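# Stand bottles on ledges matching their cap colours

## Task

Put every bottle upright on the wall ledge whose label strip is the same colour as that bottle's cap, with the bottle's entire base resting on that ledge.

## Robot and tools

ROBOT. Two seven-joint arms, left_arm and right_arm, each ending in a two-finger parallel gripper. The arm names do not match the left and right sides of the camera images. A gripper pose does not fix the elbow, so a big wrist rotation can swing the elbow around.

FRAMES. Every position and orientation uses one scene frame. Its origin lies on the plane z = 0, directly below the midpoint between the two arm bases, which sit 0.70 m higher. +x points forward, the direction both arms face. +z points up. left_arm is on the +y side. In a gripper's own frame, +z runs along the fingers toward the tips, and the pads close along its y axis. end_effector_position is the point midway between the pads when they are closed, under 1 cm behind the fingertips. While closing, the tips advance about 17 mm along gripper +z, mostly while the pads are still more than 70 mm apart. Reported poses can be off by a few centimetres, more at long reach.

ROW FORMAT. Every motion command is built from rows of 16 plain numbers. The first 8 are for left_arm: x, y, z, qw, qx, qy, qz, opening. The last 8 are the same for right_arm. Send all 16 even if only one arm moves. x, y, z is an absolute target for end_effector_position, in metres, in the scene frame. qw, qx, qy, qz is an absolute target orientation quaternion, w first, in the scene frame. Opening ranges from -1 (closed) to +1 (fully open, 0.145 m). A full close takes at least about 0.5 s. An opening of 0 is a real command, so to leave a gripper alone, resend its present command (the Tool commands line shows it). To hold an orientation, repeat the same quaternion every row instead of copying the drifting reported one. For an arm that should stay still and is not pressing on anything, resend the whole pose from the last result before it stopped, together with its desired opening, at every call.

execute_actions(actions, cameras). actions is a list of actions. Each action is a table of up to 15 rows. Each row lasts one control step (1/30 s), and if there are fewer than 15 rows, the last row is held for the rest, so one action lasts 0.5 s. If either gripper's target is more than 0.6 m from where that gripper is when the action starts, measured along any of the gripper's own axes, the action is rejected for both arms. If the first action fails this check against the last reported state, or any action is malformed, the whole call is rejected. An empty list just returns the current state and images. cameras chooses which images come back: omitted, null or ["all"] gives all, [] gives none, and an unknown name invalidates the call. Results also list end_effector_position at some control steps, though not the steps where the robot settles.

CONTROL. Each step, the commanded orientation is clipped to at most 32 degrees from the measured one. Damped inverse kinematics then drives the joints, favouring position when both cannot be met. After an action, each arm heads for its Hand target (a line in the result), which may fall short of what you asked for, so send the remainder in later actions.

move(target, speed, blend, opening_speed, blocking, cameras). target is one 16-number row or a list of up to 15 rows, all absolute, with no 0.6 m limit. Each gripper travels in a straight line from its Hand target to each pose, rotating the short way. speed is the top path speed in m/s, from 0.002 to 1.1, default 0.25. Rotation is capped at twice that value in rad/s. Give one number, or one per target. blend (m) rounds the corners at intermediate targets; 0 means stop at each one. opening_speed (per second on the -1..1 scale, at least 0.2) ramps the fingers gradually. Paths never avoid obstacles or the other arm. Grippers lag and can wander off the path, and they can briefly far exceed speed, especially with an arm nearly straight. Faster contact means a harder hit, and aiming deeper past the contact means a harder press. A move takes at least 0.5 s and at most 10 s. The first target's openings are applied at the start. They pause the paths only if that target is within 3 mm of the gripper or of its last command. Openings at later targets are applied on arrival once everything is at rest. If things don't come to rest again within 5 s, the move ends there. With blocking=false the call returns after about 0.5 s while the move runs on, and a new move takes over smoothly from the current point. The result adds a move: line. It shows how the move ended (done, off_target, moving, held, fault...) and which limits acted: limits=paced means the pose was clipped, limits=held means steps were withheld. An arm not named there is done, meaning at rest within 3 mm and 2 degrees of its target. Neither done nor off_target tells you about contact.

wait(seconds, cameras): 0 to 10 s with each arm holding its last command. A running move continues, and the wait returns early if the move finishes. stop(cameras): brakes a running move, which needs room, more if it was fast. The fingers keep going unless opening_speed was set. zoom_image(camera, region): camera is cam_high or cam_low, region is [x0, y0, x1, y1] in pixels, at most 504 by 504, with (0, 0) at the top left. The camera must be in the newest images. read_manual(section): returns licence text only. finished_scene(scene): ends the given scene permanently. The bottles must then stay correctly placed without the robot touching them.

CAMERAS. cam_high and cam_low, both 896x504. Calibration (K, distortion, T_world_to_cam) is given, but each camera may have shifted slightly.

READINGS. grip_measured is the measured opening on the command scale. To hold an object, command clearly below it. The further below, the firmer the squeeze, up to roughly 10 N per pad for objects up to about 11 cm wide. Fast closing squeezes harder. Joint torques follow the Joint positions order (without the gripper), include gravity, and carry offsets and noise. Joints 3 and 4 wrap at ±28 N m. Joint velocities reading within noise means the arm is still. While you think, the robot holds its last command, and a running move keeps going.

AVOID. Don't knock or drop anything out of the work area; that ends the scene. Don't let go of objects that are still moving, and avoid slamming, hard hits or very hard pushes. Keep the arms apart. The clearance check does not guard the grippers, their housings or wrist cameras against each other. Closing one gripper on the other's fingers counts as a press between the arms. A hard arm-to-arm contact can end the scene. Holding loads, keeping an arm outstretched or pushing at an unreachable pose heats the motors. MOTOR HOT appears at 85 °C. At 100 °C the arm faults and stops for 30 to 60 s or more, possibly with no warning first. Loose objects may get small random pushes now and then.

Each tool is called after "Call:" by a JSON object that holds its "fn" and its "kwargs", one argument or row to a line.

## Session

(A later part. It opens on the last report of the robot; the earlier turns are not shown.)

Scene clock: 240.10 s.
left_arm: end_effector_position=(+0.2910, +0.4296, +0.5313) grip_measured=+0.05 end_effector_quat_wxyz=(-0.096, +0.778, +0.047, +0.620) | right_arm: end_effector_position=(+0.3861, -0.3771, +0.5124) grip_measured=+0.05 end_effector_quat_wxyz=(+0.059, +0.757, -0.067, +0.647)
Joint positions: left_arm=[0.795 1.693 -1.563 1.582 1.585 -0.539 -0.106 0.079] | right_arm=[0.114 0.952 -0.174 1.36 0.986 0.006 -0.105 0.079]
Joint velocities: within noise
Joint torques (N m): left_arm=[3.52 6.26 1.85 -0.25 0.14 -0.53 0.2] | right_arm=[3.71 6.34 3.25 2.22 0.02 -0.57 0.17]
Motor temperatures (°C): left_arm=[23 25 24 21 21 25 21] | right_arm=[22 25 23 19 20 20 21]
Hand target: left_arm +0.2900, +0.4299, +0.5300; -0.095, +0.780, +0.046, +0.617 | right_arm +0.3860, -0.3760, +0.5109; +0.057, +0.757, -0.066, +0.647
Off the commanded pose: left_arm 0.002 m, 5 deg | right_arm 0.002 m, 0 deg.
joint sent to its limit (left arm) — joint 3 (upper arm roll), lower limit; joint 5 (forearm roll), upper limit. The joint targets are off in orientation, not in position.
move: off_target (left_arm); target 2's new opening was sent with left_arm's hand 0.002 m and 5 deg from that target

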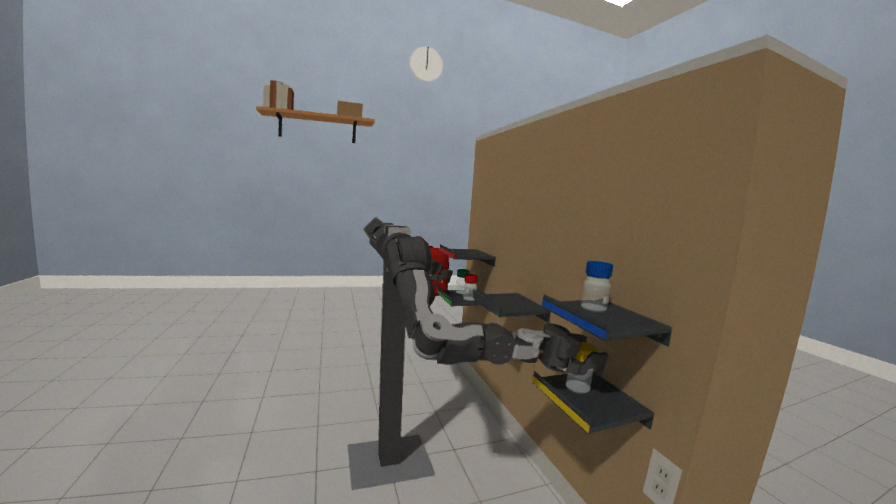

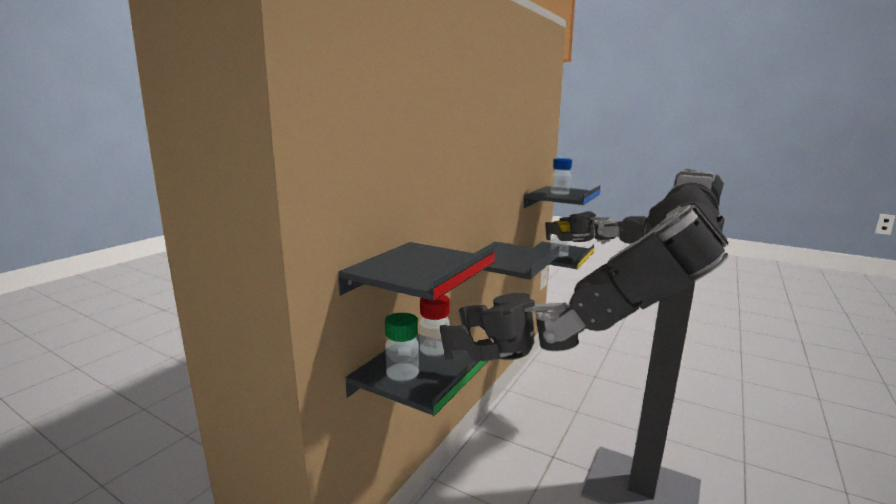

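Call:
{"fn": "move", "kwargs": {
  "target": [
    [0.295,0.347,0.53,0,0.793,0,0.609,0.1,0.26,-0.36,0.53,0.057,0.757,-0.066,0.647,0.05],
    [0.391,0.346,0.511,0,0.793,0,0.609,0.1,0.24,-0.30,0.45,0,0.793,0,0.609,0.05],
    [0.391,0.346,0.511,0,0.793,0,0.609,-0.6,0.24,-0.30,0.45,0,0.793,0,0.609,0.05]
  ],
  "speed": [0.15,0.15,0.1],
  "opening_speed": 1.5
}}

Call:
{"fn": "zoom_image", "kwargs": {
  "camera": "cam_high",
  "region": [430, 220, 700, 440]
}}

Call:
{"fn": "zoom_image", "kwargs": {
  "camera": "cam_low",
  "region": [330, 150, 650, 420]
}}

Scene clock: 271.90 s.
left_arm: end_effector_position=(+0.3914, +0.3461, +0.5119) grip_measured=-0.25 end_effector_quat_wxyz=(-0.001, +0.792, +0.001, +0.611) | right_arm: end_effector_position=(+0.2401, -0.3005, +0.4501) grip_measured=+0.05 end_effector_quat_wxyz=(+0.001, +0.794, -0.002, +0.608)
Joint positions: left_arm=[0.941 1.298 -1.468 1.39 1.519 -0.27 -0.097 0.057] | right_arm=[-0.817 0.862 0.168 1.839 0.848 -0.252 -0.102 0.079]
Joint velocities: within noise
Joint torques (N m): left_arm=[6.45 4.42 2.88 0.58 0.09 -0.55 0.2] | right_arm=[0.33 4.13 2.71 2.51 0 -0.57 0.15]
Motor temperatures (°C): left_arm=[23 25 24 21 21 25 21] | right_arm=[22 25 23 19 20 20 21]
Hand target: left_arm +0.3910, +0.3460, +0.5110; +0.000, +0.793, +0.000, +0.609 | right_arm +0.2400, -0.3000, +0.4500; +0.000, +0.793, +0.000, +0.609
Off the commanded pose: left_arm 0.001 m, 0 deg | right_arm 0.000 m, 0 deg.
move: done

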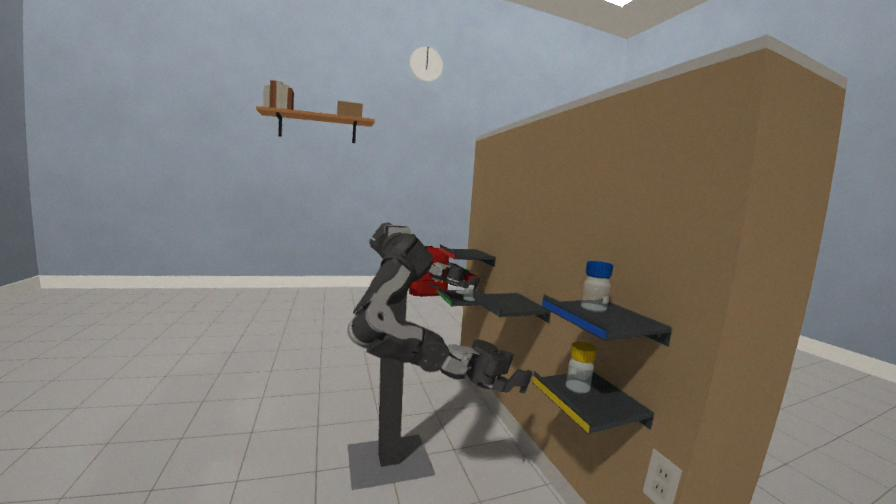

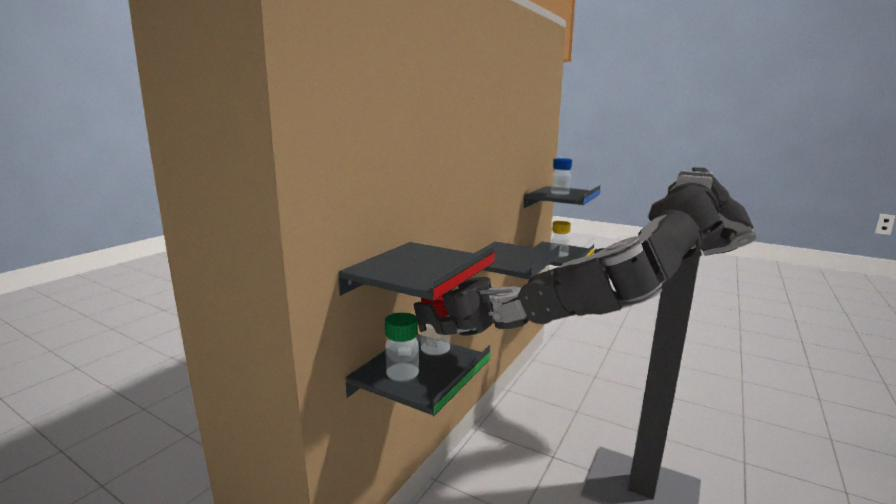

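Scaled by 1.867 from the camera's 896x504 image, which has a finer 1280x720 frame.

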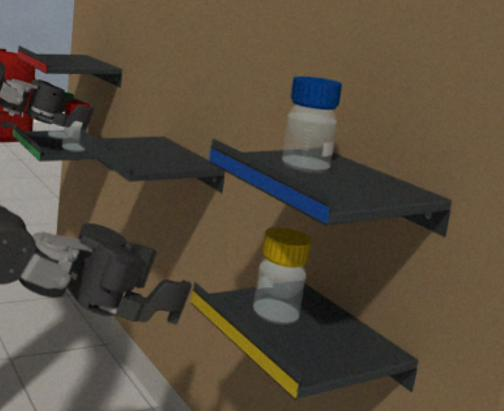

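Scaled by 1.575 from the camera's 896x504 image, which has a finer 1280x720 frame.

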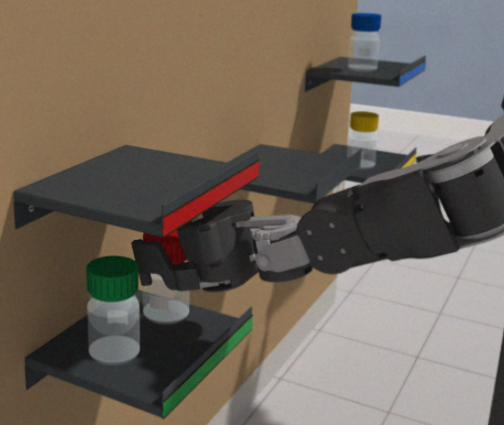

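Call:
{"fn": "move", "kwargs": {
  "target": [
    [0.391,0.346,0.537,0,0.793,0,0.609,-0.6,0.24,-0.30,0.45,0,0.793,0,0.609,0.05],
    [0.31,0.345,0.54,0,0.793,0,0.609,-0.6,0.24,-0.30,0.45,0,0.793,0,0.609,0.05],
    [0.31,0.205,0.57,0,0.793,0,0.609,-0.6,0.24,-0.30,0.45,0,0.793,0,0.609,0.05],
    [0.31,0.20,0.735,0,0.78,0,0.625,-0.6,0.24,-0.30,0.45,0,0.793,0,0.609,0.05],
    [0.32,0.37,0.742,-0.053,0.78,0.069,0.62,-0.6,0.24,-0.30,0.45,0,0.793,0,0.609,0.05]
  ],
  "speed": [0.15,0.2,0.25,0.25,0.25],
  "blend": [0.005,0.01,0.02,0.03,0]
}}

Scene clock: 284.40 s.
left_arm: end_effector_position=(+0.3197, +0.3709, +0.7410) grip_measured=-0.25 end_effector_quat_wxyz=(-0.068, +0.773, +0.022, +0.631) | right_arm: end_effector_position=(+0.2401, -0.3005, +0.4502) grip_measured=+0.05 end_effector_quat_wxyz=(+0.001, +0.794, -0.002, +0.608)
Joint positions: left_arm=[1.985 1.737 -1.547 1.837 1.584 0.644 -0.22 0.057] | right_arm=[-0.817 0.862 0.168 1.839 0.848 -0.252 -0.102 0.079]
Joint velocities: within noise
Joint torques (N m): left_arm=[3.86 -2.89 3.21 -0.18 0.08 -0.79 0.16] | right_arm=[0.44 4.05 2.61 2.41 -0.02 -0.54 0.15]
Motor temperatures (°C): left_arm=[23 24 25 21 21 25 21] | right_arm=[21 24 23 20 20 20 21]
Hand target: left_arm +0.3200, +0.3702, +0.7419; -0.066, +0.771, +0.022, +0.633 | right_arm +0.2400, -0.3000, +0.4501; +0.000, +0.793, +0.000, +0.609
Off the commanded pose: left_arm 0.001 m, 6 deg | right_arm 0.001 m, 0 deg.
joint sent to its limit (left arm) — joint 1 (shoulder pitch), upper limit; joint 5 (forearm roll), upper limit. The joint targets are off in orientation, not in position.
move: off_target (left_arm)

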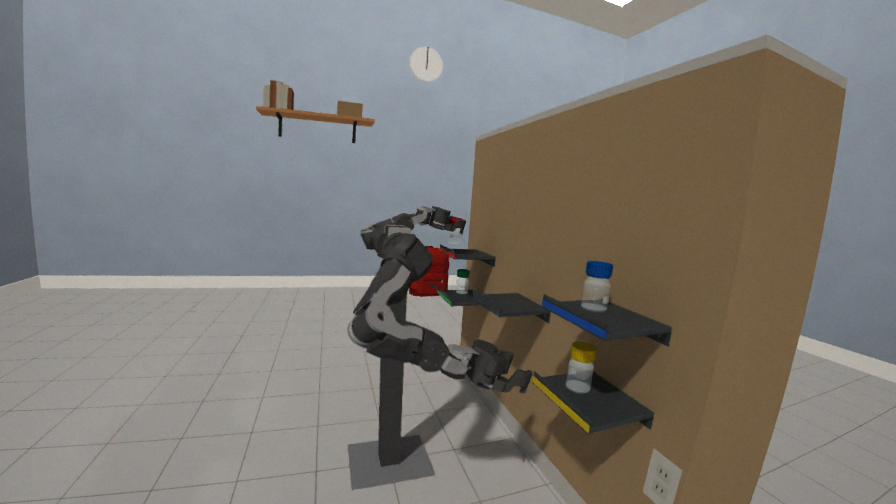

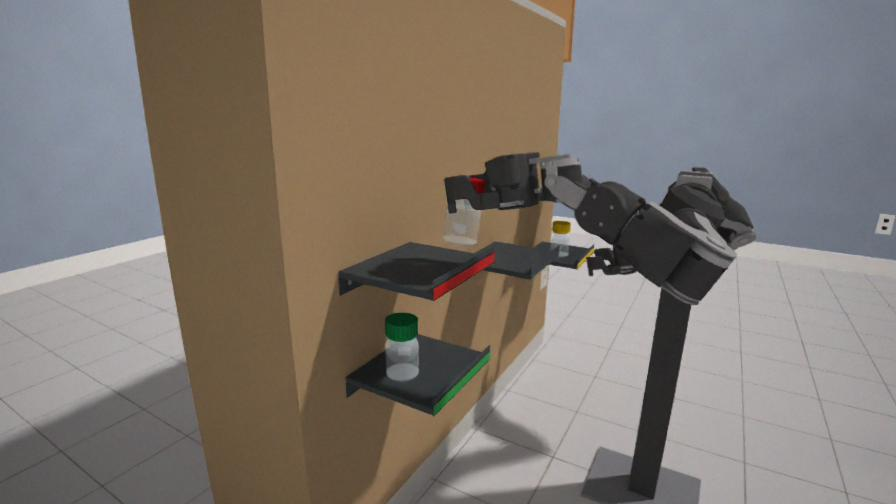

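Call:
{"fn": "move", "kwargs": {
  "target": [
    [0.384,0.385,0.737,-0.065,0.772,0.025,0.632,-0.6,0.24,-0.30,0.45,0,0.793,0,0.609,0.05],
    [0.384,0.385,0.699,-0.065,0.772,0.025,0.632,-0.6,0.24,-0.30,0.45,0,0.793,0,0.609,0.05]
  ],
  "speed": [0.15,0.07]
}}

Call:
{"fn": "zoom_image", "kwargs": {
  "camera": "cam_low",
  "region": [330, 150, 650, 420]
}}

Scene clock: 297.07 s.
left_arm: end_effector_position=(+0.3850, +0.3837, +0.7048) grip_measured=-0.25 end_effector_quat_wxyz=(-0.062, +0.766, +0.024, +0.640) | right_arm: end_effector_position=(+0.2401, -0.3005, +0.4502) grip_measured=+0.05 end_effector_quat_wxyz=(+0.001, +0.794, -0.002, +0.608)
Joint positions: left_arm=[1.723 1.512 -1.562 1.559 1.542 0.344 -0.162 0.057] | right_arm=[-0.817 0.862 0.168 1.839 0.848 -0.252 -0.102 0.079]
Joint velocities: within noise
Joint torques (N m): left_arm=[4.07 -0.36 2.81 0.53 0.01 -0.38 -0.01] | right_arm=[0.36 4.02 2.66 2.52 -0.01 -0.54 0.16]
Motor temperatures (°C): left_arm=[23 24 25 21 21 25 21] | right_arm=[21 24 23 20 20 21 21]
Hand target: left_arm +0.3840, +0.3850, +0.6990; -0.065, +0.772, +0.025, +0.632 | right_arm +0.2400, -0.3000, +0.4501; +0.000, +0.793, +0.000, +0.609
Off the commanded pose: left_arm 0.006 m, 1 deg | right_arm 0.001 m, 0 deg.
move: off_target (left_arm)

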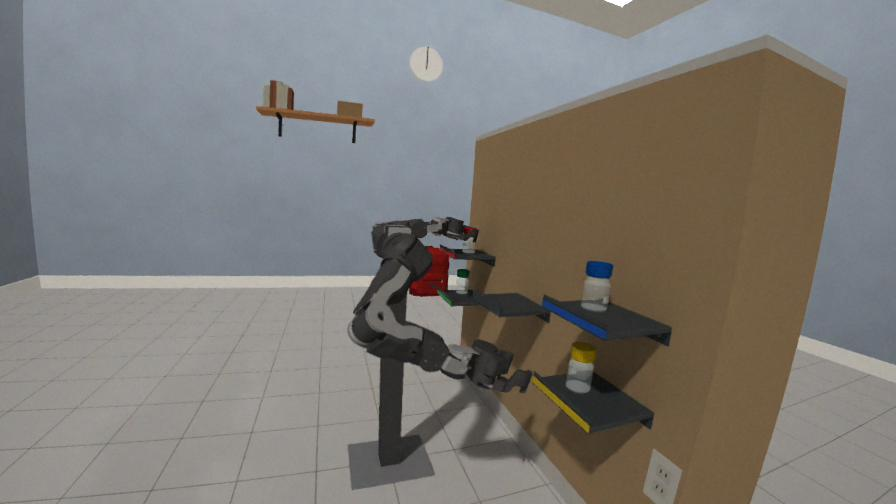

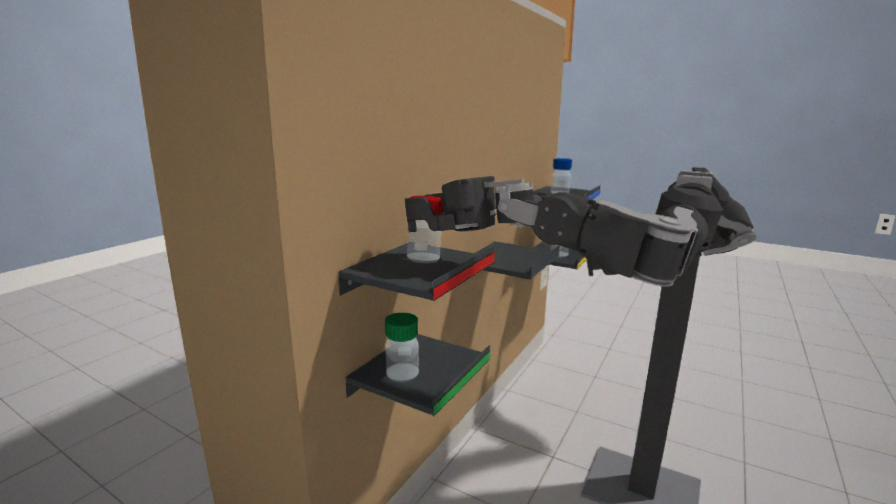

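Scaled by 1.575 from the camera's 896x504 image, which has a finer 1280x720 frame.

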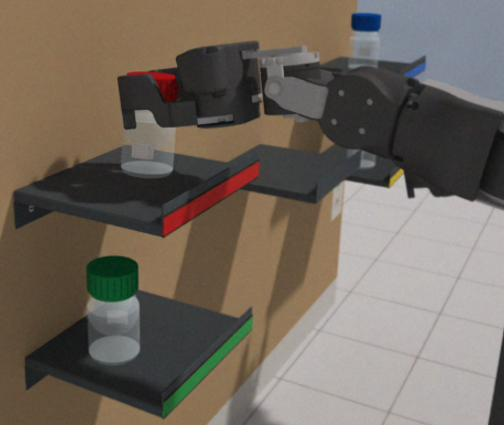

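Call:
{"fn": "move", "kwargs": {
  "target": [
    [0.385,0.384,0.704,-0.062,0.766,0.024,0.64,0.1,0.24,-0.30,0.45,0,0.793,0,0.609,0.05],
    [0.285,0.38,0.725,-0.06,0.765,0.02,0.64,0.1,0.24,-0.30,0.45,0,0.793,0,0.609,0.05]
  ],
  "speed": [0.1,0.2],
  "opening_speed": 1.5
}}

Call:
{"fn": "zoom_image", "kwargs": {
  "camera": "cam_low",
  "region": [330, 150, 650, 420]
}}

Scene clock: 318.30 s.
left_arm: end_effector_position=(+0.2849, +0.3812, +0.7262) grip_measured=+0.10 end_effector_quat_wxyz=(-0.063, +0.763, +0.022, +0.642) | right_arm: end_effector_position=(+0.2401, -0.3005, +0.4502) grip_measured=+0.05 end_effector_quat_wxyz=(+0.001, +0.794, -0.002, +0.608)
Joint positions: left_arm=[1.799 1.94 -1.437 1.927 1.558 0.527 -0.085 0.083] | right_arm=[-0.817 0.862 0.168 1.839 0.848 -0.252 -0.102 0.079]
Joint velocities: within noise
Joint torques (N m): left_arm=[1.81 -1.62 3.11 0.16 0.12 -0.55 0.19] | right_arm=[0.33 4.05 2.63 2.37 0.02 -0.53 0.14]
Motor temperatures (°C): left_arm=[23 23 26 21 21 25 21] | right_arm=[21 24 23 20 20 21 21]
Hand target: left_arm +0.2850, +0.3800, +0.7251; -0.060, +0.765, +0.020, +0.640 | right_arm +0.2400, -0.3000, +0.4501; +0.000, +0.793, +0.000, +0.609
Off the commanded pose: left_arm 0.002 m, 1 deg | right_arm 0.001 m, 0 deg.
move: done

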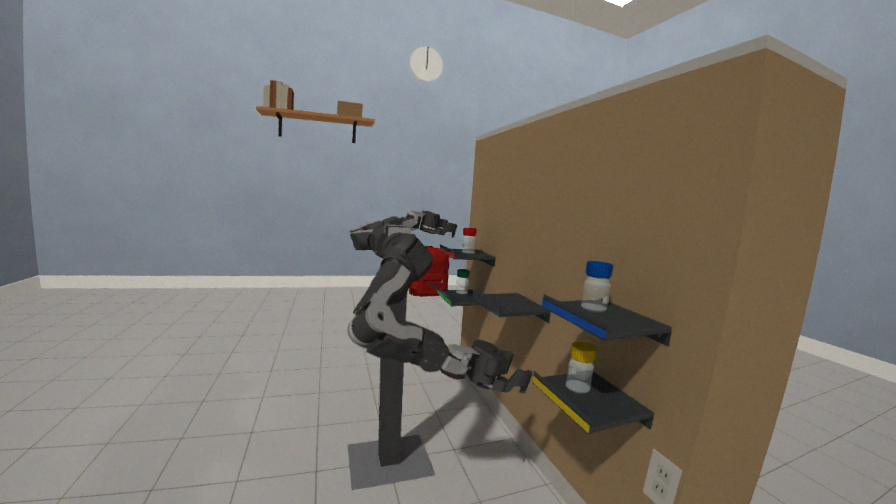

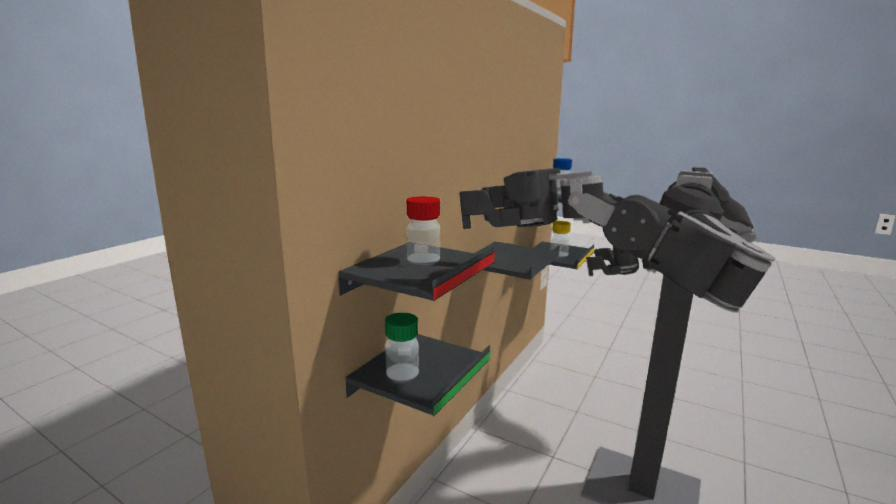

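Scaled by 1.575 from the camera's 896x504 image, which has a finer 1280x720 frame.

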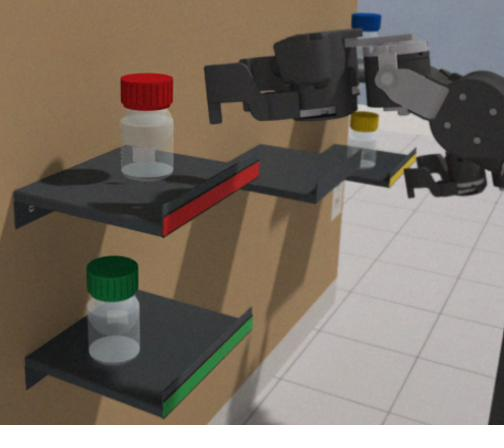

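All four bottles are standing on the ledges that match their cap colours, and both arms are clear of them.

Call:
{"fn": "finished_scene", "kwargs": {
  "scene": 2
}}

The scene is finished: the task was done.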